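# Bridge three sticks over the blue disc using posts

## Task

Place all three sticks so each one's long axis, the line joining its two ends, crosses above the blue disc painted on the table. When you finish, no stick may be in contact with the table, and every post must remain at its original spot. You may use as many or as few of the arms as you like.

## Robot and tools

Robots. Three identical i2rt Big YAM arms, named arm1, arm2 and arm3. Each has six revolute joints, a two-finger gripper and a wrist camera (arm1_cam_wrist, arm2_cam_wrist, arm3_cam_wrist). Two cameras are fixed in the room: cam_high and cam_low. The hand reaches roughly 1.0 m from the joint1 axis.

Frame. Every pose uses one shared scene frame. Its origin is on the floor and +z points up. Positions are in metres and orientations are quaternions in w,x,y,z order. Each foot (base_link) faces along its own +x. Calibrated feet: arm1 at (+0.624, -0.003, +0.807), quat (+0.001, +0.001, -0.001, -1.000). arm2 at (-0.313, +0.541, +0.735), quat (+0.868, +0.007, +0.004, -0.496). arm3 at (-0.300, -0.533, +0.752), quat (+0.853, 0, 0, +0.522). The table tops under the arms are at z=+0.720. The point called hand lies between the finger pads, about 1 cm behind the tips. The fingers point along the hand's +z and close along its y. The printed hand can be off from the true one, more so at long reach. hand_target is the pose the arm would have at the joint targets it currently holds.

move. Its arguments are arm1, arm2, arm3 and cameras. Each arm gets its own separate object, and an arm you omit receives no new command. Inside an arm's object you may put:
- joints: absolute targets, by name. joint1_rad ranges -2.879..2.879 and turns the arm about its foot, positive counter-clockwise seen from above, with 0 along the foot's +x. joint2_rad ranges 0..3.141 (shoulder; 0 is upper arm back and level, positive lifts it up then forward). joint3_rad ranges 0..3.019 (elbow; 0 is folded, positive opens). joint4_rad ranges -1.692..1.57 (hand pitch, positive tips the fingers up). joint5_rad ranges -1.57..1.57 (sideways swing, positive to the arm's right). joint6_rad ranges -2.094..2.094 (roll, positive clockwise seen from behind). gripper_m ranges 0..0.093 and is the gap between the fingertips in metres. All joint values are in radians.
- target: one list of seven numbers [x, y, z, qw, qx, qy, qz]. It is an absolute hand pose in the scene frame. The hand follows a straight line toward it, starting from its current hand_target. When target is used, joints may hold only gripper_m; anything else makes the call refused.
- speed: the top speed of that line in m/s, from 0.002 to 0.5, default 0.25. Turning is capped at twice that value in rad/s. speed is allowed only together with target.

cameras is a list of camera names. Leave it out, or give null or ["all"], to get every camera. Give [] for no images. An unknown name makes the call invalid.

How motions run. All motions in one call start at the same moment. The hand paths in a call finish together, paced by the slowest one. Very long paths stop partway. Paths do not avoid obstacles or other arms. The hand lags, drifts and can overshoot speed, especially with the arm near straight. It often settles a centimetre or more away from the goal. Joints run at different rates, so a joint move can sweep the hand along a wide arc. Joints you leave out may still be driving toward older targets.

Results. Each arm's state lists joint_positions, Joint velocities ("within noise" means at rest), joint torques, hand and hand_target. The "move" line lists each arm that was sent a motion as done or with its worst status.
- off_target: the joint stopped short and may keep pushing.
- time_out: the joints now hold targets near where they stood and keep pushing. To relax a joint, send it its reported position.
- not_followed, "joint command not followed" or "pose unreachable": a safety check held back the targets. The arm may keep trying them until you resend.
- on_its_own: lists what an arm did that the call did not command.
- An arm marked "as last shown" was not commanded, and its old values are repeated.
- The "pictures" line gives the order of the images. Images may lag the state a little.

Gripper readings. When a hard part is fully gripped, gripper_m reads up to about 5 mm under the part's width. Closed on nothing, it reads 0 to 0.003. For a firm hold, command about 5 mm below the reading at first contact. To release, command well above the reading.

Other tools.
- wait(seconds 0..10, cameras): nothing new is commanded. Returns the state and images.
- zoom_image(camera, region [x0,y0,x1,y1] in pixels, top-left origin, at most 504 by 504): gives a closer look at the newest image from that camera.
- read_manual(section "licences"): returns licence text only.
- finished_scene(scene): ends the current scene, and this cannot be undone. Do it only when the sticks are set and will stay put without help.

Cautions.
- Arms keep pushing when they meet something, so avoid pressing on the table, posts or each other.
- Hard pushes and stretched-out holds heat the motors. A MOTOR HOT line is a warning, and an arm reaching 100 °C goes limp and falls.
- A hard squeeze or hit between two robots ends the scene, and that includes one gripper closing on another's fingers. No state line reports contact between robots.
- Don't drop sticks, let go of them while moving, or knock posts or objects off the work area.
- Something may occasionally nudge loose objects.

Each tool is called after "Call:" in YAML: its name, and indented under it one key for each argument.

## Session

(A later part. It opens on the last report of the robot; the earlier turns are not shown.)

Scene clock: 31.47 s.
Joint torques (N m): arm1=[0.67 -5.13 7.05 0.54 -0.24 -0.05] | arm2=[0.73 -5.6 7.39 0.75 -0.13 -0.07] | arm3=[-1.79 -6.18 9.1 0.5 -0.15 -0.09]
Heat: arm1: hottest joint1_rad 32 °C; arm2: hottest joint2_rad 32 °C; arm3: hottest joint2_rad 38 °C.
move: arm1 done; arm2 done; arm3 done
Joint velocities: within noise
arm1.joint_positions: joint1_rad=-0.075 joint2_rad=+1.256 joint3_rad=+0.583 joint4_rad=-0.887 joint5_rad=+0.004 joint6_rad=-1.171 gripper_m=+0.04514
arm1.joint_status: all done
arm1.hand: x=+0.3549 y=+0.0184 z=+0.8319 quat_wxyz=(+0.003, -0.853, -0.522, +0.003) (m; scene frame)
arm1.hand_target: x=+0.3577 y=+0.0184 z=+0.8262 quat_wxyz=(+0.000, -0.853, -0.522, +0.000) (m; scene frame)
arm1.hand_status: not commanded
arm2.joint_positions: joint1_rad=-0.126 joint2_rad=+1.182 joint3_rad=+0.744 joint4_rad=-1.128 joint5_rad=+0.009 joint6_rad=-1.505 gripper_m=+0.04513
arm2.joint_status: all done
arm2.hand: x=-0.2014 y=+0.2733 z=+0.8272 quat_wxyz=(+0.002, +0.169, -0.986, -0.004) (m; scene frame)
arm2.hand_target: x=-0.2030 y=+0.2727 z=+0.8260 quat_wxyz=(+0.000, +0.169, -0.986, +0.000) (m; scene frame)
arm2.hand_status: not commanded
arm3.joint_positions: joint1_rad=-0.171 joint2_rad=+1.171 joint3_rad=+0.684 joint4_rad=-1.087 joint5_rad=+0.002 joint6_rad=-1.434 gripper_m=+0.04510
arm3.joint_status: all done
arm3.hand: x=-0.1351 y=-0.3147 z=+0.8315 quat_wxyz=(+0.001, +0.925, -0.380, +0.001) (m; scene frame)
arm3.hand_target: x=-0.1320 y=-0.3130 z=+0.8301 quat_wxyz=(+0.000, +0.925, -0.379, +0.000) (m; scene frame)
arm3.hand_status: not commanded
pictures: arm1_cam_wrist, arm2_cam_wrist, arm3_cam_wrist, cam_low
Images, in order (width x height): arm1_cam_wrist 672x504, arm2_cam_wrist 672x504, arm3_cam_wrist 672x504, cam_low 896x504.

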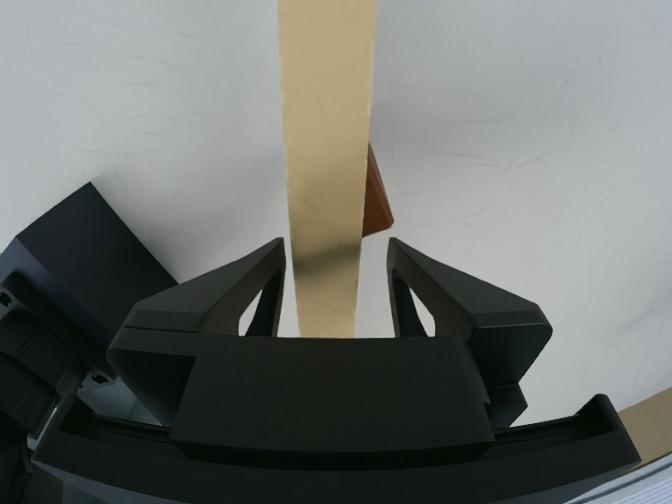

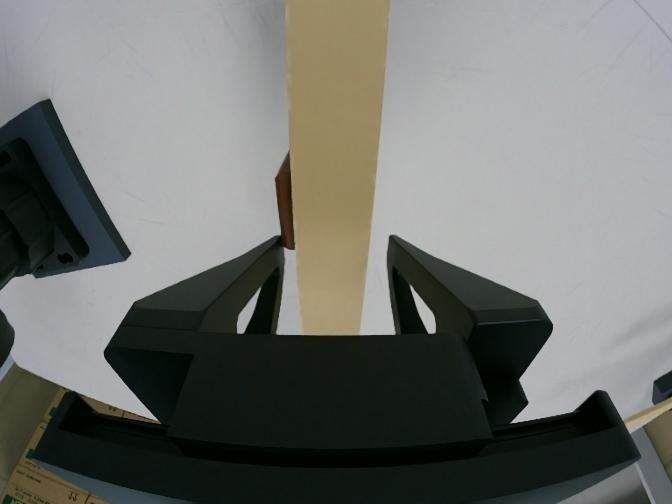

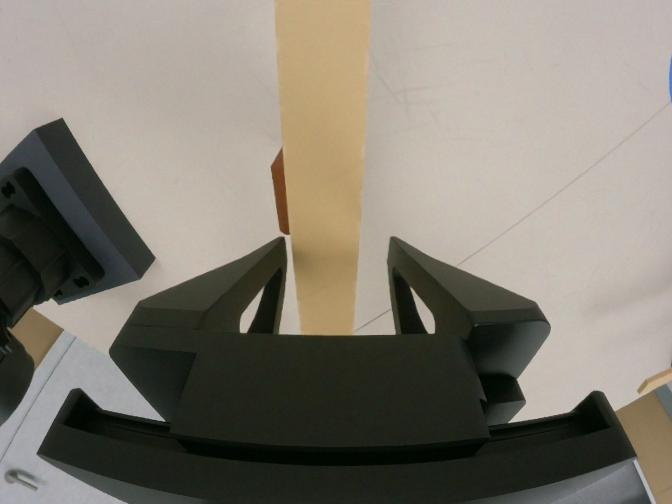

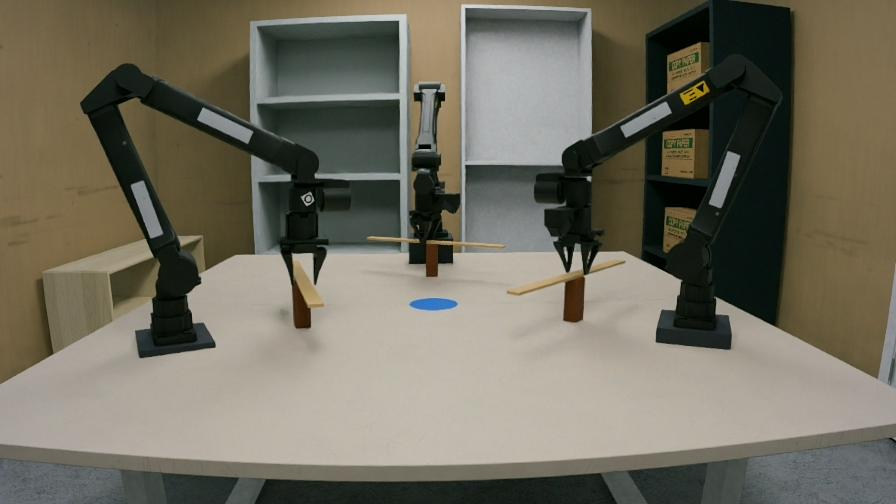

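Call:
move:
  arm1: {"target":[0.3625,0.0155,0.819,0,0.8526,0.5225,0],"speed":0.1}
  arm3: {"target":[-0.132,-0.313,0.823,0,0.9255,-0.3786,0],"speed":0.1}
  cameras: ["arm1_cam_wrist","arm3_cam_wrist"]

Scene clock: 33.10 s.
Joint torques (N m): arm1=[1.26 -4.72 6.8 0.59 -0.22 -0.07] | arm2=[0.85 -5.6 7.38 0.77 -0.13 -0.07] | arm3=[-2.08 -5.77 8.69 0.65 -0.18 -0.11]
Heat: arm1: hottest joint1_rad 32 °C; arm2: hottest joint2_rad 32 °C; arm3: hottest joint2_rad 38 °C.
move: arm1 done; arm3 done
Joint velocities: within noise
arm1.joint_positions: joint1_rad=-0.075 joint2_rad=+1.258 joint3_rad=+0.561 joint4_rad=-0.863 joint5_rad=+0.004 joint6_rad=-1.171 gripper_m=+0.04514
arm1.joint_status: not commanded
arm1.hand: x=+0.3599 y=+0.0180 z=+0.8247 quat_wxyz=(+0.003, -0.853, -0.522, +0.003) (m; scene frame)
arm1.hand_target: x=+0.3627 y=+0.0156 z=+0.8191 quat_wxyz=(+0.000, -0.853, -0.522, +0.000) (m; scene frame)
arm1.hand_status: done (0.007 m and 0.5 deg from the pose sent, 0.015 m and 0.5 deg at the start)
arm2: as last shown
arm3.joint_positions: joint1_rad=-0.173 joint2_rad=+1.178 joint3_rad=+0.676 joint4_rad=-1.066 joint5_rad=+0.003 joint6_rad=-1.435 gripper_m=+0.04510
arm3.joint_status: not commanded
arm3.hand: x=-0.1339 y=-0.3138 z=+0.8272 quat_wxyz=(-0.002, +0.925, -0.381, +0.002) (m; scene frame)
arm3.hand_target: x=-0.1320 y=-0.3130 z=+0.8232 quat_wxyz=(+0.000, +0.926, -0.379, +0.000) (m; scene frame)
arm3.hand_status: done (0.005 m and 0.4 deg from the pose sent, 0.009 m and 0.3 deg at the start)
pictures: arm1_cam_wrist, arm3_cam_wrist
Images, in order (width x height): arm1_cam_wrist 672x504, arm3_cam_wrist 672x504.

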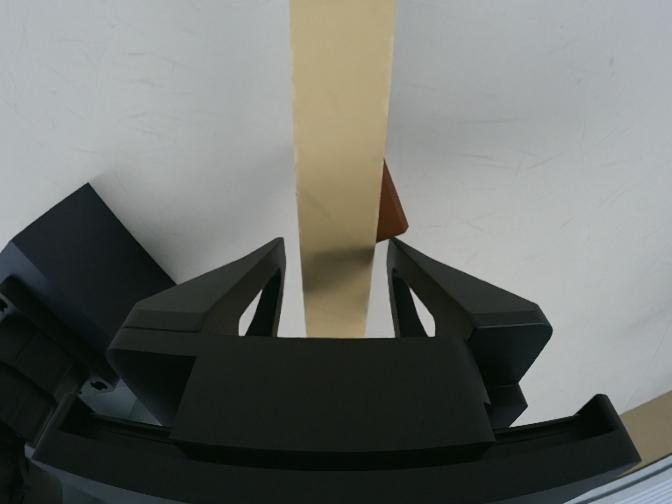

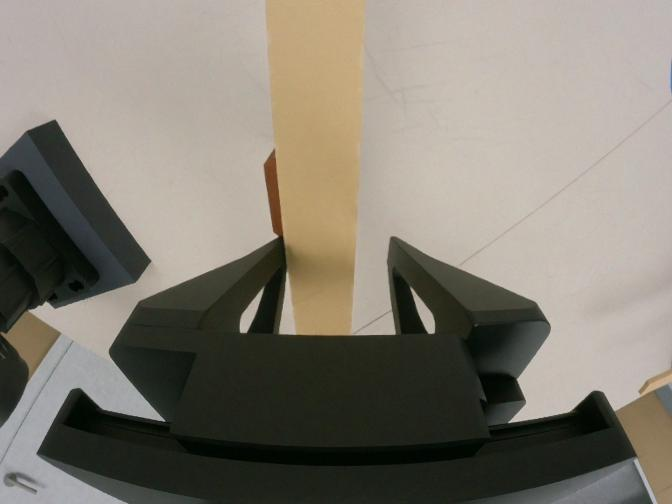

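Call:
move:
  arm3: {"target":[-0.139,-0.320,0.822,0,0.9255,-0.3786,0],"speed":0.1}
  cameras: ["arm3_cam_wrist"]

Call:
move:
  arm1: {"joints":{"gripper_m":0.025}}
  arm2: {"joints":{"gripper_m":0.025}}
  arm3: {"joints":{"gripper_m":0.025}}

Scene clock: 34.47 s.
Joint torques (N m): arm1=[0.67 -4.78 6.86 0.55 -0.17 0] | arm2=[0.79 -5.6 7.39 0.77 -0.14 -0.06] | arm3=[-1.26 -8.18 9.01 0.44 -0.17 -0.05]
Heat: arm1: hottest joint1_rad 32 °C; arm2: hottest joint2_rad 32 °C; arm3: hottest joint2_rad 38 °C.
move: arm3 done
Joint velocities: within noise
arm1, arm2: as last shown
arm3.joint_positions: joint1_rad=-0.173 joint2_rad=+1.178 joint3_rad=+0.646 joint4_rad=-1.064 joint5_rad=+0.002 joint6_rad=-1.435 gripper_m=+0.04509
arm3.joint_status: not commanded
arm3.hand: x=-0.1415 y=-0.3239 z=+0.8174 quat_wxyz=(+0.012, +0.925, -0.381, -0.002) (m; scene frame)
arm3.hand_target: x=-0.1390 y=-0.3200 z=+0.8221 quat_wxyz=(+0.000, +0.926, -0.379, +0.000) (m; scene frame)
arm3.hand_status: done (0.007 m and 1.4 deg from the pose sent, 0.009 m and 0.4 deg at the start)
pictures: arm3_cam_wrist
Images, in order (width x height): arm3_cam_wrist 672x504.

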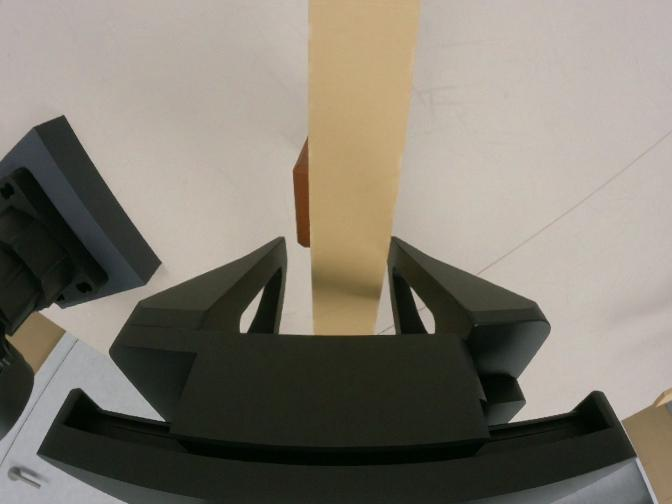

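Scene clock: 34.97 s.
Joint torques (N m): arm1=[1.61 -5.01 6.76 0.61 -0.23 -0.02] | arm2=[0.85 -5.6 7.38 0.73 -0.13 -0.07] | arm3=[-1.26 -8.18 9.03 0.39 -0.14 -0.05]
Heat: arm1: hottest joint1_rad 32 °C; arm2: hottest joint2_rad 32 °C; arm3: hottest joint2_rad 38 °C.
move: arm1 done; arm2 off_target; arm3 off_target
Joint velocities: within noise
arm1.joint_positions: joint1_rad=-0.075 joint2_rad=+1.258 joint3_rad=+0.561 joint4_rad=-0.862 joint5_rad=+0.004 joint6_rad=-1.170 gripper_m=+0.02778
arm1.joint_status: all done
arm1.hand: x=+0.3597 y=+0.0180 z=+0.8247 quat_wxyz=(+0.003, -0.853, -0.521, +0.003) (m; scene frame)
arm1.hand_target: x=+0.3627 y=+0.0156 z=+0.8191 quat_wxyz=(+0.000, -0.853, -0.522, +0.000) (m; scene frame)
arm1.hand_status: not commanded
arm2.joint_positions: joint1_rad=-0.126 joint2_rad=+1.182 joint3_rad=+0.744 joint4_rad=-1.127 joint5_rad=+0.009 joint6_rad=-1.505 gripper_m=+0.03129
arm2.joint_status: gripper_m off_target (ended at +0.03132, target +0.02500)
arm2.hand: x=-0.2013 y=+0.2732 z=+0.8272 quat_wxyz=(+0.002, +0.169, -0.986, -0.004) (m; scene frame)
arm2.hand_target: x=-0.2030 y=+0.2728 z=+0.8260 quat_wxyz=(+0.000, +0.169, -0.986, +0.000) (m; scene frame)
arm2.hand_status: not commanded
arm3.joint_positions: joint1_rad=-0.173 joint2_rad=+1.178 joint3_rad=+0.646 joint4_rad=-1.064 joint5_rad=+0.002 joint6_rad=-1.435 gripper_m=+0.02996
arm3.joint_status: gripper_m off_target (ended at +0.02999, target +0.02500)
arm3.hand: x=-0.1415 y=-0.3238 z=+0.8174 quat_wxyz=(+0.012, +0.925, -0.381, -0.002) (m; scene frame)
arm3.hand_target: x=-0.1390 y=-0.3201 z=+0.8220 quat_wxyz=(+0.000, +0.926, -0.379, +0.000) (m; scene frame)
arm3.hand_status: not commanded
pictures: arm1_cam_wrist, arm2_cam_wrist, arm3_cam_wrist, cam_high, cam_low
Images, in order (width x height): arm1_cam_wrist 672x504, arm2_cam_wrist 672x504, arm3_cam_wrist 672x504, cam_high 896x504, cam_low 896x504.

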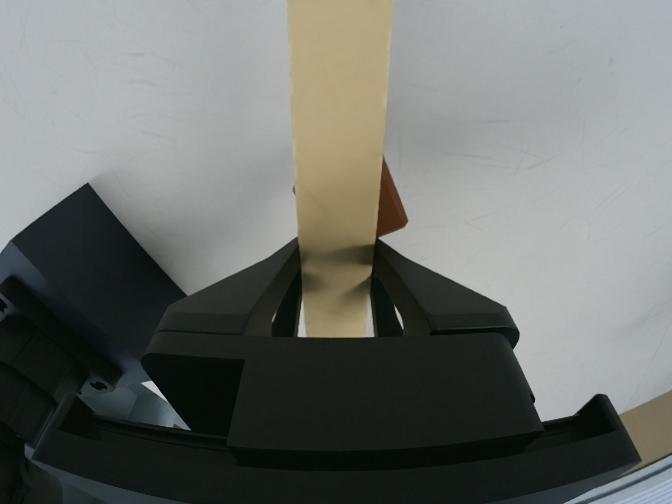

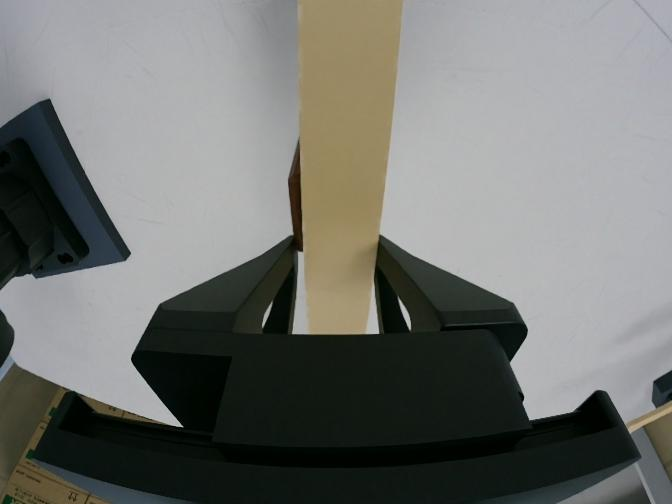

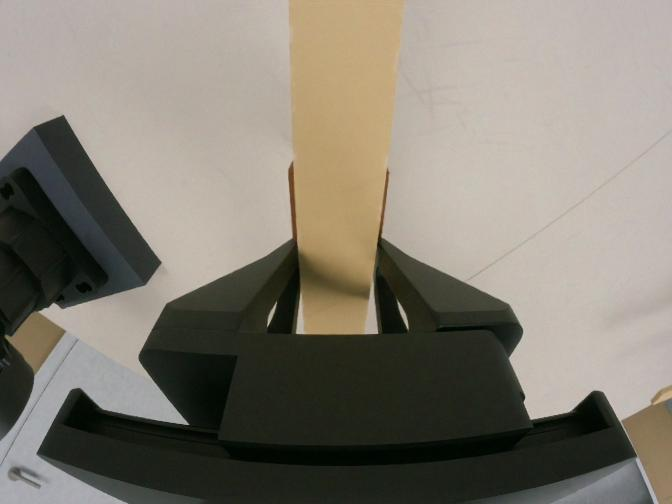

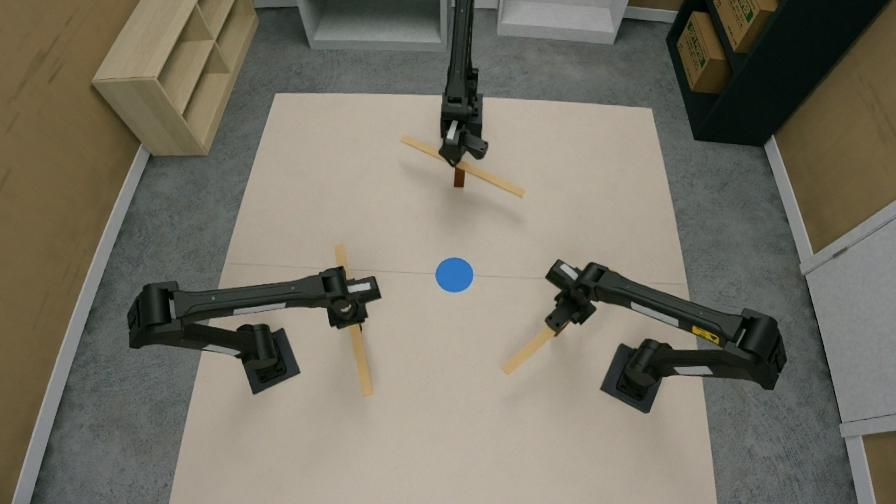

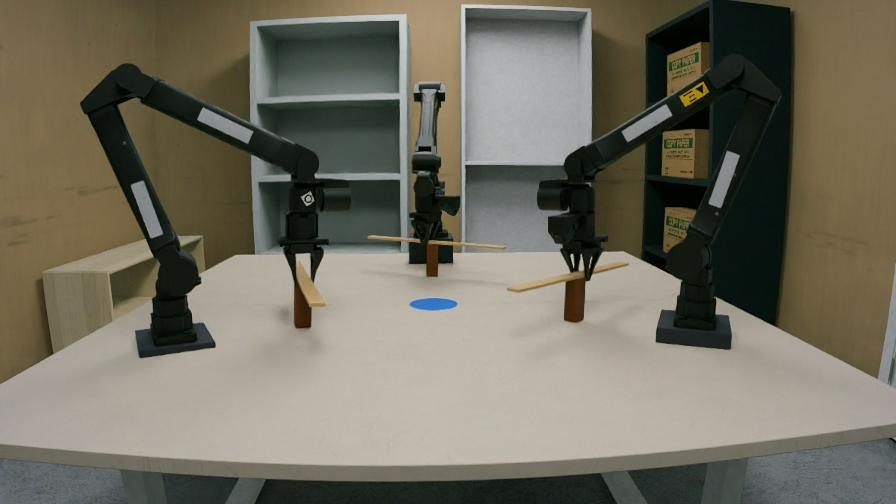

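Call:
move:
  arm1: {"joints":{"gripper_m":0.015}}
  arm2: {"joints":{"gripper_m":0.015}}
  arm3: {"joints":{"gripper_m":0.015}}
  cameras: []

Call:
move:
  arm1: {"target":[0.3605,0.018,0.925,0,0.8526,0.5225,0],"speed":0.15}
  arm2: {"target":[-0.202,0.2727,0.925,0,-0.1693,0.9856,0],"speed":0.15}
  arm3: {"target":[-0.139,-0.320,0.925,0,0.9255,-0.3786,0],"speed":0.15}

Scene clock: 36.27 s.
Joint torques (N m): arm1=[1.44 -4.84 6.89 0.7 -0.17 0.01] | arm2=[0.79 -5.66 7.38 0.73 -0.14 -0.07] | arm3=[-1.38 -8.18 9.01 0.32 -0.14 -0.02]
Heat: arm1: hottest joint1_rad 32 °C; arm2: hottest joint2_rad 32 °C; arm3: hottest joint2_rad 38 °C.
move: arm1 off_target; arm2 off_target; arm3 off_target
Joint velocities: within noise
arm1.joint_positions: joint1_rad=-0.075 joint2_rad=+1.258 joint3_rad=+0.561 joint4_rad=-0.862 joint5_rad=+0.004 joint6_rad=-1.170 gripper_m=+0.02778
arm1.joint_status: gripper_m off_target (ended at +0.02778, target +0.01500)
arm1.hand: x=+0.3597 y=+0.0180 z=+0.8247 quat_wxyz=(+0.003, -0.853, -0.521, +0.003) (m; scene frame)
arm1.hand_target: x=+0.3627 y=+0.0156 z=+0.8191 quat_wxyz=(+0.000, -0.853, -0.522, +0.000) (m; scene frame)
arm1.hand_status: not commanded
arm2.joint_positions: joint1_rad=-0.126 joint2_rad=+1.182 joint3_rad=+0.744 joint4_rad=-1.127 joint5_rad=+0.009 joint6_rad=-1.505 gripper_m=+0.03129
arm2.joint_status: gripper_m off_target (ended at +0.03129, target +0.01500)
arm2.hand: x=-0.2013 y=+0.2732 z=+0.8272 quat_wxyz=(+0.002, +0.169, -0.986, -0.004) (m; scene frame)
arm2.hand_target: x=-0.2030 y=+0.2728 z=+0.8260 quat_wxyz=(+0.000, +0.169, -0.986, +0.000) (m; scene frame)
arm2.hand_status: not commanded
arm3.joint_positions: joint1_rad=-0.173 joint2_rad=+1.178 joint3_rad=+0.646 joint4_rad=-1.064 joint5_rad=+0.002 joint6_rad=-1.435 gripper_m=+0.02996
arm3.joint_status: gripper_m off_target (ended at +0.02996, target +0.01500)
arm3.hand: x=-0.1415 y=-0.3238 z=+0.8174 quat_wxyz=(+0.012, +0.925, -0.381, -0.002) (m; scene frame)
arm3.hand_target: x=-0.1390 y=-0.3201 z=+0.8220 quat_wxyz=(+0.000, +0.926, -0.379, +0.000) (m; scene frame)
arm3.hand_status: not commanded
pictures: none
No camera images: "cameras" was empty.

Scene clock: 37.63 s.
Joint torques (N m): arm1=[0.91 -4.95 12.93 -0.53 -0.22 -0.09] | arm2=[1.32 -5.48 13.63 -0.29 -0.13 -0.02] | arm3=[-1.38 -7.3 13.9 -0.21 -0.13 -0.05]
Heat: arm1: hottest joint1_rad 32 °C; arm2: hottest joint2_rad 32 °C; arm3: hottest joint2_rad 38 °C.
move: arm1 off_target; arm2 off_target; arm3 off_target
Joint velocities: within noise
arm1.joint_positions: joint1_rad=-0.075 joint2_rad=+1.086 joint3_rad=+0.688 joint4_rad=-1.208 joint5_rad=+0.004 joint6_rad=-1.170 gripper_m=+0.02777
arm1.joint_status: not commanded
arm1.hand: x=+0.3763 y=+0.0170 z=+0.9077 quat_wxyz=(-0.010, -0.853, -0.521, -0.016) (m; scene frame)
arm1.hand_target: x=+0.3610 y=+0.0180 z=+0.9248 quat_wxyz=(+0.000, -0.853, -0.522, +0.000) (m; scene frame)
arm1.hand_status: off_target (0.023 m and 2.2 deg from the pose sent, 0.100 m and 0.5 deg at the start)
arm2.joint_positions: joint1_rad=-0.126 joint2_rad=+1.095 joint3_rad=+0.874 joint4_rad=-1.402 joint5_rad=+0.008 joint6_rad=-1.505 gripper_m=+0.03129
arm2.joint_status: not commanded
arm2.hand: x=-0.2092 y=+0.2906 z=+0.8975 quat_wxyz=(+0.009, +0.169, -0.985, -0.032) (m; scene frame)
arm2.hand_target: x=-0.2025 y=+0.2740 z=+0.9247 quat_wxyz=(+0.000, +0.169, -0.986, +0.000) (m; scene frame)
arm2.hand_status: off_target (0.034 m and 3.8 deg from the pose sent, 0.098 m and 0.5 deg at the start)
arm3.joint_positions: joint1_rad=-0.173 joint2_rad=+1.060 joint3_rad=+0.808 joint4_rad=-1.373 joint5_rad=+0.002 joint6_rad=-1.435 gripper_m=+0.02996
arm3.joint_status: not commanded
arm3.hand: x=-0.1477 y=-0.3320 z=+0.9037 quat_wxyz=(+0.026, +0.924, -0.381, -0.006) (m; scene frame)
arm3.hand_target: x=-0.1395 y=-0.3207 z=+0.9248 quat_wxyz=(+0.000, +0.926, -0.379, +0.000) (m; scene frame)
arm3.hand_status: off_target (0.026 m and 3.1 deg from the pose sent, 0.108 m and 1.4 deg at the start)
pictures: arm1_cam_wrist, arm2_cam_wrist, arm3_cam_wrist, cam_high, cam_low
Images, in order (width x height): arm1_cam_wrist 672x504, arm2_cam_wrist 672x504, arm3_cam_wrist 672x504, cam_high 896x504, cam_low 896x504.

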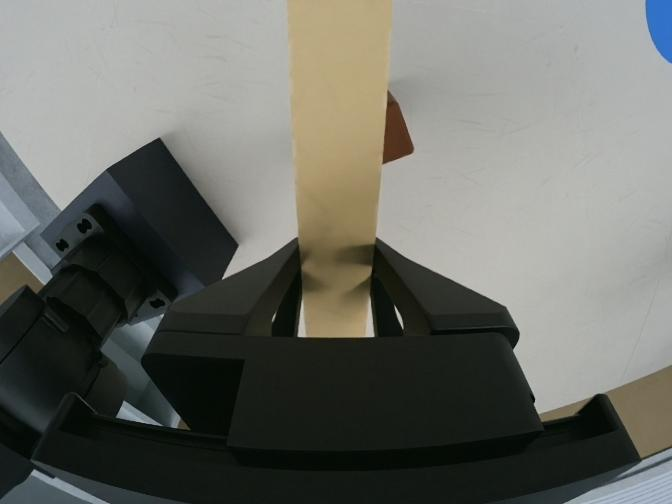

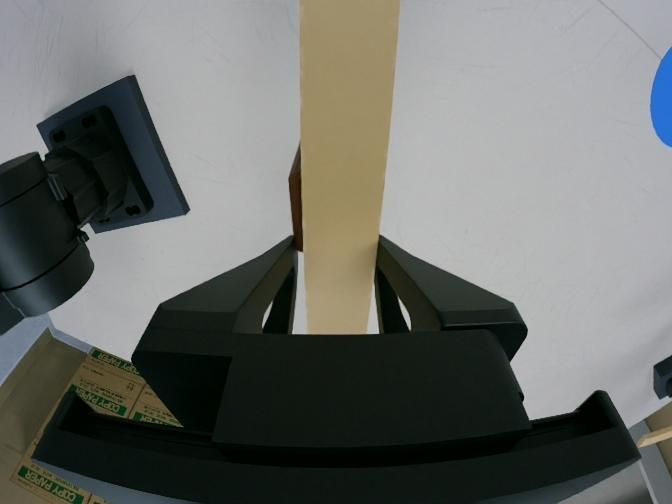

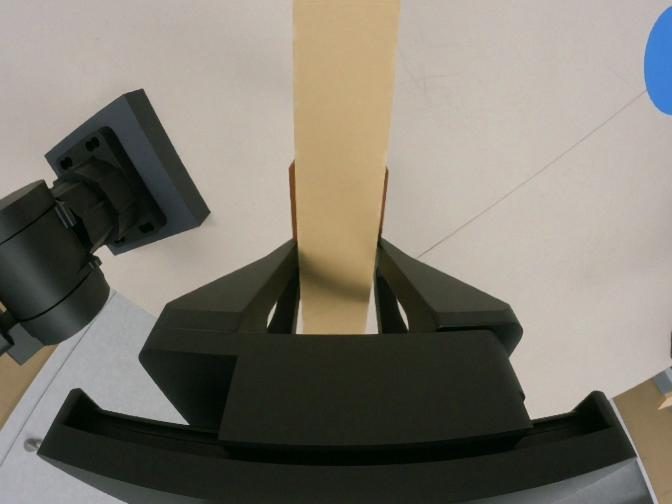

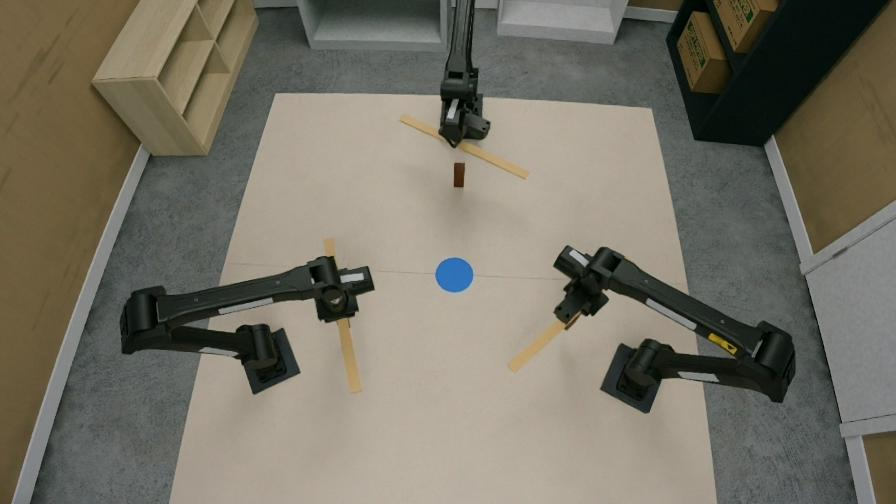

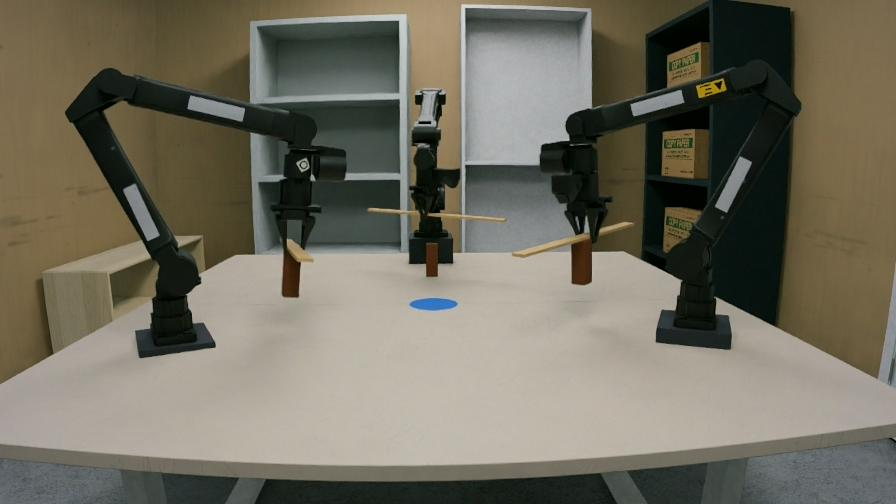

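Call:
move:
  arm2: {"target":[-0.195,0.258,0.878,0,-0.1693,0.9856,0],"speed":0.08}
  arm3: {"target":[-0.1335,-0.313,0.866,0,0.9255,-0.3786,0],"speed":0.08}
  cameras: ["cam_low"]

Call:
zoom_image:
  camera: "cam_low"
  region: [260, 160, 660, 360]

Scene clock: 39.80 s.
Joint torques (N m): arm1=[0.79 -4.89 12.78 -0.29 -0.21 -0.09] | arm2=[1.38 -5.13 8.47 0.76 -0.13 0] | arm3=[-1.2 -6.59 10.1 0.53 -0.15 -0.04]
Heat: arm1: hottest joint1_rad 32 °C; arm2: hottest joint2_rad 32 °C; arm3: hottest joint2_rad 38 °C.
move: arm2 done; arm3 done
Joint velocities: within noise
arm1: as last shown
arm1.hand_target: x=+0.3610 y=+0.0181 z=+0.9248 quat_wxyz=(+0.000, -0.853, -0.522, +0.000) (m; scene frame)
arm2.joint_positions: joint1_rad=-0.126 joint2_rad=+1.161 joint3_rad=+0.874 joint4_rad=-1.277 joint5_rad=+0.008 joint6_rad=-1.505 gripper_m=+0.03129
arm2.joint_status: not commanded
arm2.hand: x=-0.1963 y=+0.2608 z=+0.8790 quat_wxyz=(+0.002, +0.169, -0.986, -0.004) (m; scene frame)
arm2.hand_target: x=-0.1950 y=+0.2581 z=+0.8780 quat_wxyz=(+0.000, +0.169, -0.986, +0.000) (m; scene frame)
arm2.hand_status: done (0.003 m and 0.5 deg from the pose sent, 0.041 m and 3.8 deg at the start)
arm3.joint_positions: joint1_rad=-0.173 joint2_rad=+1.126 joint3_rad=+0.742 joint4_rad=-1.205 joint5_rad=+0.002 joint6_rad=-1.435 gripper_m=+0.02996
arm3.joint_status: not commanded
arm3.hand: x=-0.1373 y=-0.3182 z=+0.8630 quat_wxyz=(+0.009, +0.925, -0.381, -0.001) (m; scene frame)
arm3.hand_target: x=-0.1335 y=-0.3131 z=+0.8661 quat_wxyz=(+0.000, +0.926, -0.379, +0.000) (m; scene frame)
arm3.hand_status: done (0.007 m and 1.0 deg from the pose sent, 0.045 m and 3.1 deg at the start)
pictures: cam_low
Images, in order (width x height): cam_low 896x504.

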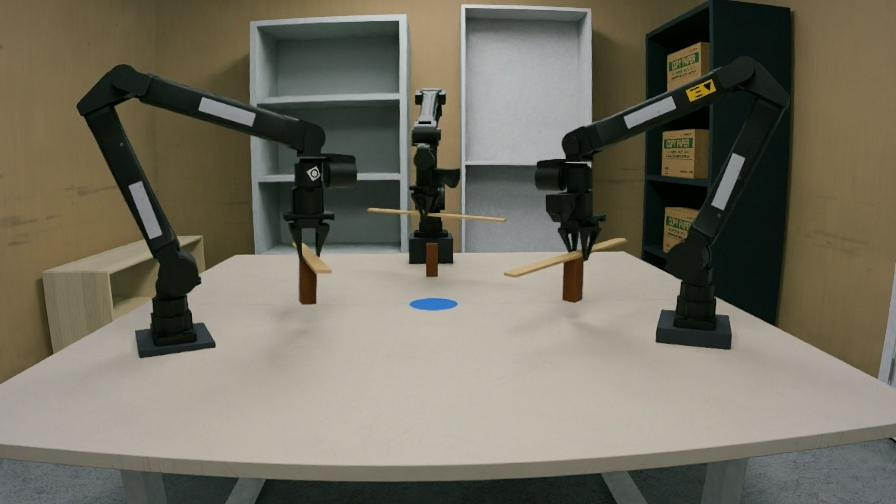

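Scaled by 1.260 from the camera's 896x504 image, which has a finer 1280x720 frame.

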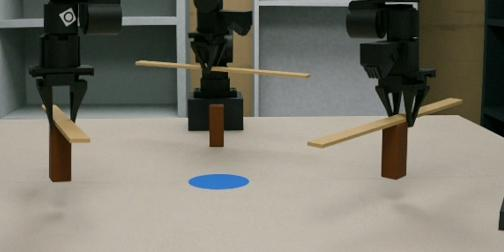

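Call:
move:
  arm2: {"target":[-0.2005,0.2710,0.840,0,-0.1693,0.9856,0],"speed":0.06}
  arm3: {"target":[-0.1375,-0.3188,0.832,0,0.9255,-0.3786,0],"speed":0.06}
  cameras: ["cam_low"]

Call:
zoom_image:
  camera: "cam_low"
  region: [260, 160, 660, 360]

Scene clock: 41.57 s.
Joint torques (N m): arm1=[1.49 -6.24 12.94 -0.51 -0.19 -0.09] | arm2=[1.38 -4.72 7.99 0.79 -0.13 0] | arm3=[-1.67 -6.3 9.65 0.51 -0.15 -0.04]
Heat: arm1: hottest joint1_rad 32 °C; arm2: hottest joint2_rad 32 °C; arm3: hottest joint2_rad 38 °C.
move: arm2 done; arm3 done
Joint velocities: within noise
arm1: as last shown
arm2.joint_positions: joint1_rad=-0.126 joint2_rad=+1.161 joint3_rad=+0.770 joint4_rad=-1.171 joint5_rad=+0.008 joint6_rad=-1.505 gripper_m=+0.03129
arm2.joint_status: not commanded
arm2.hand: x=-0.2012 y=+0.2728 z=+0.8418 quat_wxyz=(+0.001, +0.169, -0.986, -0.002) (m; scene frame)
arm2.hand_target: x=-0.2004 y=+0.2709 z=+0.8401 quat_wxyz=(+0.000, +0.169, -0.986, +0.000) (m; scene frame)
arm2.hand_status: done (0.003 m and 0.3 deg from the pose sent, 0.041 m and 0.5 deg at the start)
arm3.joint_positions: joint1_rad=-0.173 joint2_rad=+1.149 joint3_rad=+0.663 joint4_rad=-1.100 joint5_rad=+0.002 joint6_rad=-1.435 gripper_m=+0.02996
arm3.joint_status: not commanded
arm3.hand: x=-0.1413 y=-0.3236 z=+0.8302 quat_wxyz=(+0.007, +0.925, -0.381, -0.001) (m; scene frame)
arm3.hand_target: x=-0.1375 y=-0.3189 z=+0.8321 quat_wxyz=(+0.000, +0.926, -0.379, +0.000) (m; scene frame)
arm3.hand_status: done (0.006 m and 0.8 deg from the pose sent, 0.031 m and 1.0 deg at the start)
pictures: cam_low
Images, in order (width x height): cam_low 896x504.

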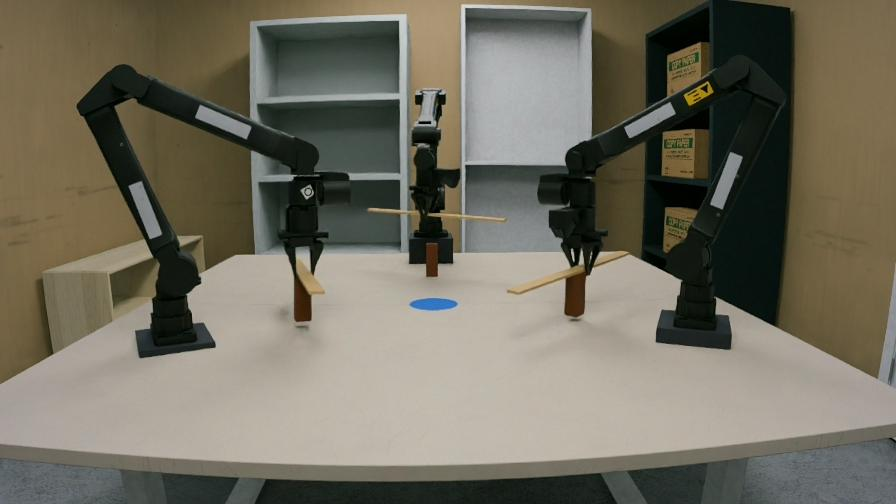

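Scaled by 1.260 from the camera's 896x504 image, which has a finer 1280x720 frame.

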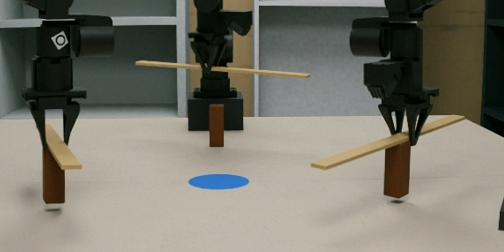

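Call:
move:
  arm2: {"target":[-0.2005,0.2713,0.824,0,-0.1693,0.9856,0],"speed":0.04}
  arm3: {"target":[-0.1377,-0.3190,0.818,0,0.9255,-0.3786,0],"speed":0.04}
  cameras: ["cam_low"]

Call:
zoom_image:
  camera: "cam_low"
  region: [260, 160, 660, 360]

Scene clock: 42.93 s.
Joint torques (N m): arm1=[1.32 -5.25 12.83 -0.49 -0.2 -0.06] | arm2=[1.38 -4.48 7.57 0.85 -0.17 0] | arm3=[-1.03 -6.07 8.92 0.62 -0.17 -0.08]
Heat: arm1: hottest joint1_rad 32 °C; arm2: hottest joint2_rad 32 °C; arm3: hottest joint2_rad 38 °C.
move: arm2 done; arm3 done
Joint velocities: within noise
arm1: as last shown
arm2.joint_positions: joint1_rad=-0.126 joint2_rad=+1.178 joint3_rad=+0.744 joint4_rad=-1.121 joint5_rad=+0.009 joint6_rad=-1.505 gripper_m=+0.03129
arm2.joint_status: not commanded
arm2.hand: x=-0.2009 y=+0.2719 z=+0.8281 quat_wxyz=(+0.001, +0.169, -0.986, +0.001) (m; scene frame)
arm2.hand_target: x=-0.2005 y=+0.2713 z=+0.8240 quat_wxyz=(+0.000, +0.169, -0.986, +0.000) (m; scene frame)
arm2.hand_status: done (0.004 m and 0.2 deg from the pose sent, 0.018 m and 0.3 deg at the start)
arm3.joint_positions: joint1_rad=-0.173 joint2_rad=+1.168 joint3_rad=+0.643 joint4_rad=-1.055 joint5_rad=+0.003 joint6_rad=-1.435 gripper_m=+0.02996
arm3.joint_status: not commanded
arm3.hand: x=-0.1407 y=-0.3228 z=+0.8186 quat_wxyz=(+0.004, +0.925, -0.381, +0.000) (m; scene frame)
arm3.hand_target: x=-0.1377 y=-0.3190 z=+0.8181 quat_wxyz=(+0.000, +0.926, -0.379, +0.000) (m; scene frame)
arm3.hand_status: done (0.005 m and 0.6 deg from the pose sent, 0.013 m and 0.8 deg at the start)
pictures: cam_low
Images, in order (width x height): cam_low 896x504.

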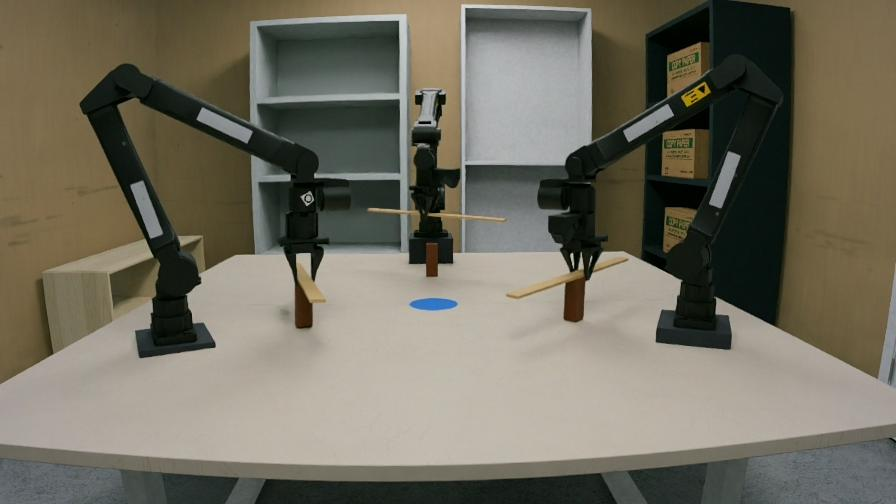

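Scaled by 1.260 from the camera's 896x504 image, which has a finer 1280x720 frame.

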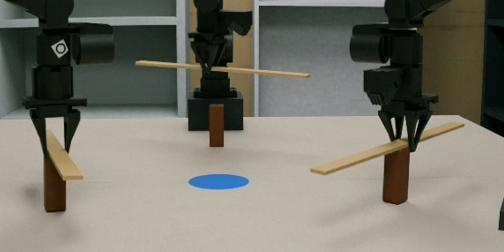

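Call:
move:
  arm2: {"target":[-0.2005,0.2718,0.821,0,-0.1693,0.9856,0],"speed":0.04}
  arm3: {"target":[-0.1384,-0.3198,0.814,0,0.9255,-0.3786,0],"speed":0.04}
  cameras: []

Call:
move:
  arm2: {"joints":{"gripper_m":0.045}}
  arm3: {"joints":{"gripper_m":0.045}}
  cameras: ["arm2_cam_wrist","arm3_cam_wrist","cam_high","cam_low"]

Call:
zoom_image:
  camera: "cam_low"
  region: [260, 160, 660, 360]

Scene clock: 44.63 s.
Joint torques (N m): arm1=[0.97 -4.19 12.93 -0.51 -0.16 -0.06] | arm2=[1.38 -4.31 7.13 1.2 -0.17 0] | arm3=[-1.44 -5.48 8.34 0.96 -0.18 -0.06]
Heat: arm1: hottest joint1_rad 32 °C; arm2: hottest joint2_rad 32 °C; arm3: hottest joint2_rad 38 °C.
move: arm2 done; arm3 done
Joint velocities: within noise
arm1: as last shown
arm2.joint_positions: joint1_rad=-0.126 joint2_rad=+1.178 joint3_rad=+0.743 joint4_rad=-1.120 joint5_rad=+0.009 joint6_rad=-1.505 gripper_m=+0.03129
arm2.joint_status: not commanded
arm2.hand: x=-0.2009 y=+0.2719 z=+0.8278 quat_wxyz=(+0.001, +0.169, -0.986, +0.001) (m; scene frame)
arm2.hand_target: x=-0.2006 y=+0.2719 z=+0.8212 quat_wxyz=(+0.000, +0.169, -0.986, +0.000) (m; scene frame)
arm2.hand_status: done (0.007 m and 0.2 deg from the pose sent, 0.007 m and 0.2 deg at the start)
arm3.joint_positions: joint1_rad=-0.173 joint2_rad=+1.168 joint3_rad=+0.642 joint4_rad=-1.053 joint5_rad=+0.003 joint6_rad=-1.435 gripper_m=+0.02997
arm3.joint_status: not commanded
arm3.hand: x=-0.1406 y=-0.3227 z=+0.8182 quat_wxyz=(+0.004, +0.925, -0.381, +0.000) (m; scene frame)
arm3.hand_target: x=-0.1384 y=-0.3198 z=+0.8142 quat_wxyz=(+0.000, +0.926, -0.379, +0.000) (m; scene frame)
arm3.hand_status: done (0.006 m and 0.5 deg from the pose sent, 0.006 m and 0.6 deg at the start)
pictures: none
No camera images: "cameras" was empty.

Scene clock: 45.17 s.
Joint torques (N m): arm1=[0.5 -4.48 12.93 -0.57 -0.2 -0.08] | arm2=[1.38 -4.31 7.16 0.9 -0.13 0] | arm3=[-1.61 -5.77 8.83 0.51 -0.14 -0.05]
Heat: arm1: hottest joint1_rad 32 °C; arm2: hottest joint2_rad 32 °C; arm3: hottest joint2_rad 38 °C.
move: arm2 done; arm3 done
Joint velocities: within noise
arm1: as last shown
arm2.joint_positions: joint1_rad=-0.126 joint2_rad=+1.178 joint3_rad=+0.743 joint4_rad=-1.113 joint5_rad=+0.008 joint6_rad=-1.505 gripper_m=+0.04491
arm2.joint_status: all done
arm2.hand: x=-0.2000 y=+0.2703 z=+0.8278 quat_wxyz=(+0.000, +0.169, -0.986, +0.004) (m; scene frame)
arm2.hand_target: x=-0.2005 y=+0.2720 z=+0.8212 quat_wxyz=(+0.000, +0.169, -0.986, +0.000) (m; scene frame)
arm2.hand_status: not commanded
arm3.joint_positions: joint1_rad=-0.173 joint2_rad=+1.169 joint3_rad=+0.636 joint4_rad=-1.039 joint5_rad=+0.002 joint6_rad=-1.435 gripper_m=+0.04493
arm3.joint_status: all done
arm3.hand: x=-0.1402 y=-0.3221 z=+0.8160 quat_wxyz=(+0.001, +0.925, -0.381, +0.001) (m; scene frame)
arm3.hand_target: x=-0.1385 y=-0.3200 z=+0.8141 quat_wxyz=(+0.000, +0.926, -0.379, +0.000) (m; scene frame)
arm3.hand_status: not commanded
pictures: arm2_cam_wrist, arm3_cam_wrist, cam_high, cam_low
Images, in order (width x height): arm2_cam_wrist 672x504, arm3_cam_wrist 672x504, cam_high 896x504, cam_low 896x504.

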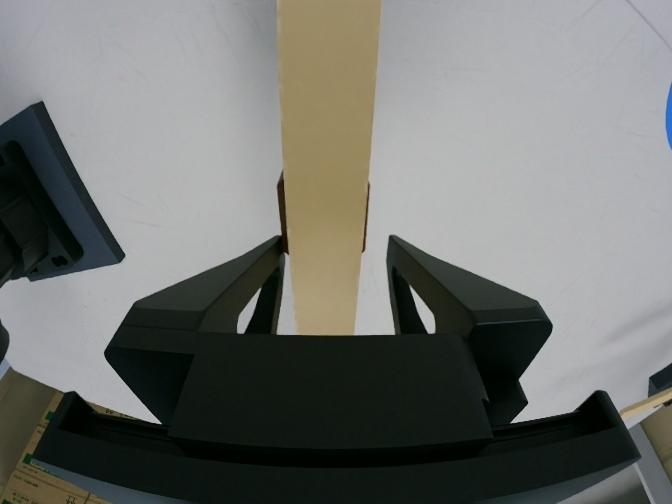

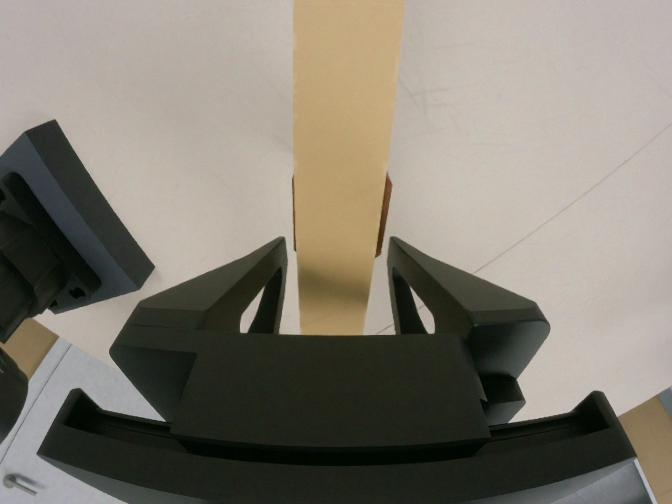

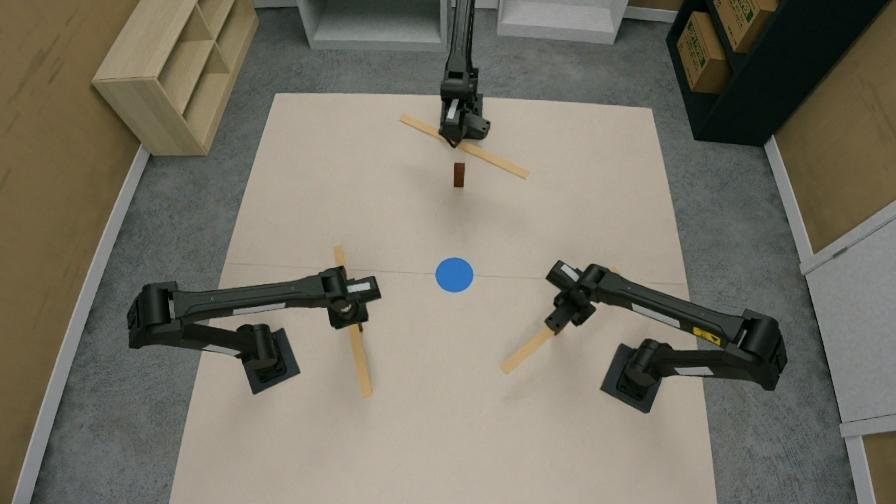

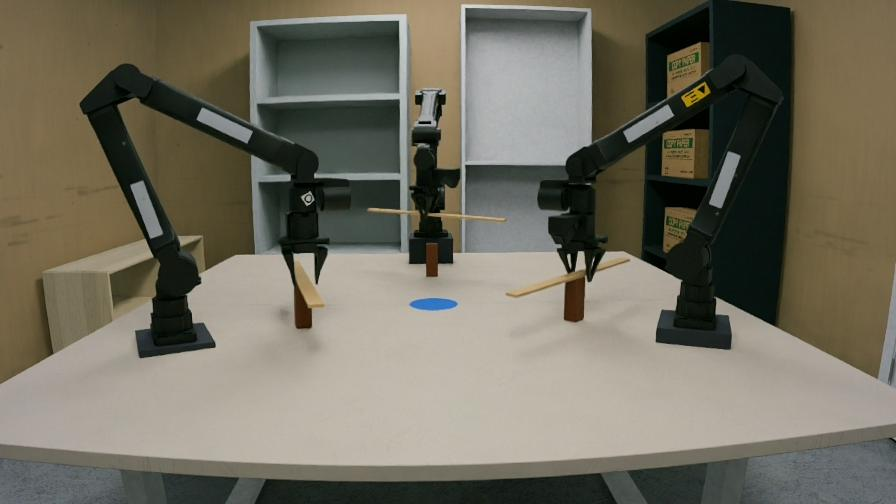

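Scaled by 1.260 from the camera's 896x504 image, which has a finer 1280x720 frame.

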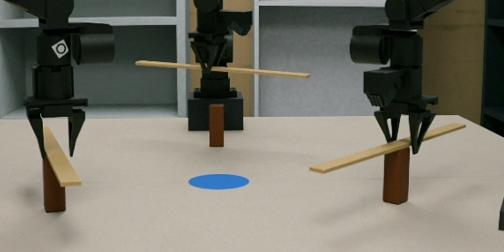

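Call:
move:
  arm2: {"target":[-0.201,0.271,0.868,0,-0.1693,0.9856,0],"speed":0.15}
  arm3: {"target":[-0.1385,-0.320,0.865,0,0.9255,-0.3786,0],"speed":0.15}
  cameras: []

Call:
move:
  arm2: {"target":[-0.229,0.259,0.850,0,-0.1693,0.9856,0],"speed":0.15,"joints":{"gripper_m":0.06}}
  arm3: {"target":[-0.116,-0.341,0.850,0,0.9255,-0.3786,0],"speed":0.15,"joints":{"gripper_m":0.06}}
  cameras: ["arm2_cam_wrist","arm3_cam_wrist","cam_low"]

Call:
zoom_image:
  camera: "cam_low"
  region: [260, 160, 660, 360]

Scene clock: 47.20 s.
Joint torques (N m): arm1=[0.32 -4.89 12.93 -0.44 -0.21 -0.08] | arm2=[1.26 -5.6 12.9 -0.25 -0.12 -0.02] | arm3=[-1.44 -6.77 12.63 -0.18 -0.14 -0.06]
Heat: arm1: hottest joint1_rad 32 °C; arm2: hottest joint2_rad 32 °C; arm3: hottest joint2_rad 38 °C.
move: arm2 off_target; arm3 off_target
Joint velocities: within noise
arm1: as last shown
arm2.joint_positions: joint1_rad=-0.126 joint2_rad=+1.141 joint3_rad=+0.758 joint4_rad=-1.237 joint5_rad=+0.008 joint6_rad=-1.505 gripper_m=+0.04491
arm2.joint_status: not commanded
arm2.hand: x=-0.2094 y=+0.2919 z=+0.8434 quat_wxyz=(+0.008, +0.169, -0.985, -0.031) (m; scene frame)
arm2.hand_target: x=-0.2015 y=+0.2721 z=+0.8679 quat_wxyz=(+0.000, +0.169, -0.986, +0.000) (m; scene frame)
arm2.hand_status: off_target (0.033 m and 3.6 deg from the pose sent, 0.040 m and 0.5 deg at the start)
arm3.joint_positions: joint1_rad=-0.173 joint2_rad=+1.109 joint3_rad=+0.691 joint4_rad=-1.192 joint5_rad=+0.002 joint6_rad=-1.435 gripper_m=+0.04493
arm3.joint_status: not commanded
arm3.hand: x=-0.1472 y=-0.3313 z=+0.8496 quat_wxyz=(+0.019, +0.925, -0.381, -0.004) (m; scene frame)
arm3.hand_target: x=-0.1387 y=-0.3203 z=+0.8649 quat_wxyz=(+0.000, +0.926, -0.379, +0.000) (m; scene frame)
arm3.hand_status: off_target (0.021 m and 2.2 deg from the pose sent, 0.049 m and 0.3 deg at the start)
pictures: none
No camera images: "cameras" was empty.

Scene clock: 48.37 s.
Joint torques (N m): arm1=[0.09 -5.01 12.88 -0.43 -0.17 -0.05] | arm2=[0.85 -3.84 10.65 0.7 -0.15 -0.12] | arm3=[-1.61 -5.77 9.85 0.55 -0.14 -0.08]
Heat: arm1: hottest joint1_rad 32 °C; arm2: hottest joint2_rad 32 °C; arm3: hottest joint2_rad 38 °C.
move: arm2 off_target; arm3 done
Joint velocities: within noise
arm1: as last shown
arm2.joint_positions: joint1_rad=-0.229 joint2_rad=+1.144 joint3_rad=+0.758 joint4_rad=-1.202 joint5_rad=+0.008 joint6_rad=-1.603 gripper_m=+0.05988
arm2.joint_status: all done
arm2.hand: x=-0.2324 y=+0.2744 z=+0.8420 quat_wxyz=(+0.003, +0.167, -0.986, -0.016) (m; scene frame)
arm2.hand_target: x=-0.2292 y=+0.2594 z=+0.8503 quat_wxyz=(+0.000, +0.169, -0.986, +0.000) (m; scene frame)
arm2.hand_status: off_target (0.018 m and 1.8 deg from the pose sent, 0.039 m and 3.6 deg at the start)
arm3.joint_positions: joint1_rad=-0.287 joint2_rad=+1.109 joint3_rad=+0.691 joint4_rad=-1.162 joint5_rad=+0.002 joint6_rad=-1.545 gripper_m=+0.05991
arm3.joint_status: all done
arm3.hand: x=-0.1200 y=-0.3446 z=+0.8494 quat_wxyz=(+0.004, +0.924, -0.383, +0.000) (m; scene frame)
arm3.hand_target: x=-0.1160 y=-0.3410 z=+0.8500 quat_wxyz=(+0.000, +0.926, -0.379, +0.000) (m; scene frame)
arm3.hand_status: done (0.005 m and 0.7 deg from the pose sent, 0.033 m and 2.2 deg at the start)
pictures: arm2_cam_wrist, arm3_cam_wrist, cam_low
Images, in order (width x height): arm2_cam_wrist 672x504, arm3_cam_wrist 672x504, cam_low 896x504.

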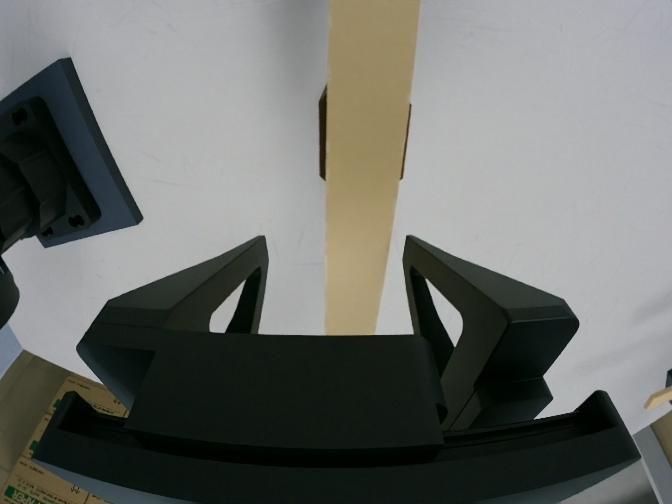

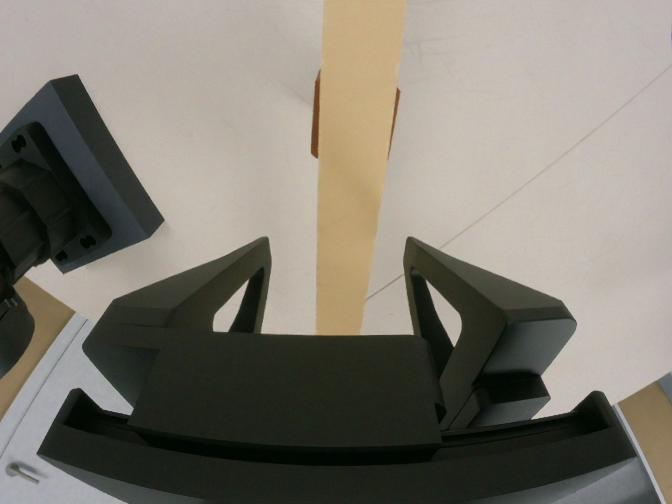

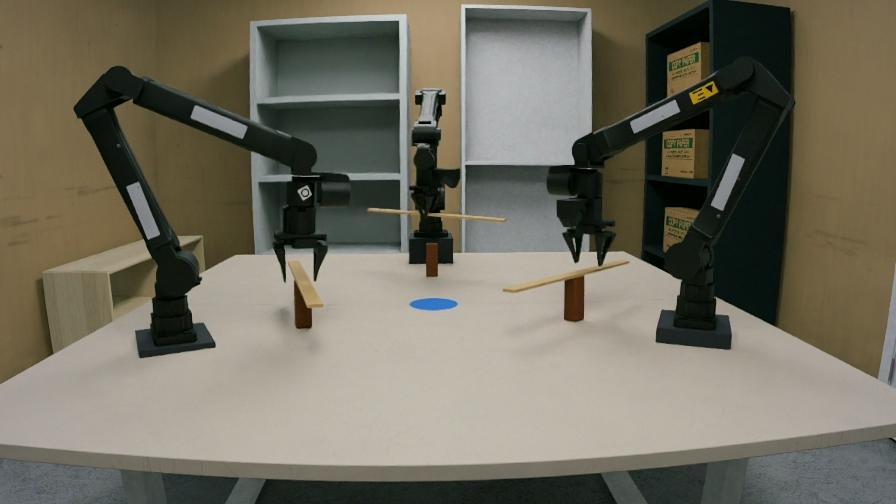

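Scaled by 1.260 from the camera's 896x504 image, which has a finer 1280x720 frame.

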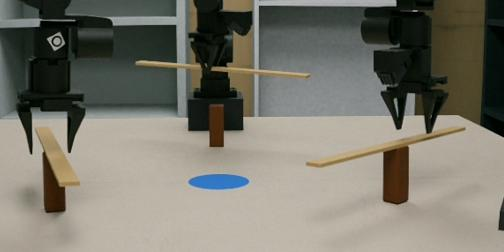

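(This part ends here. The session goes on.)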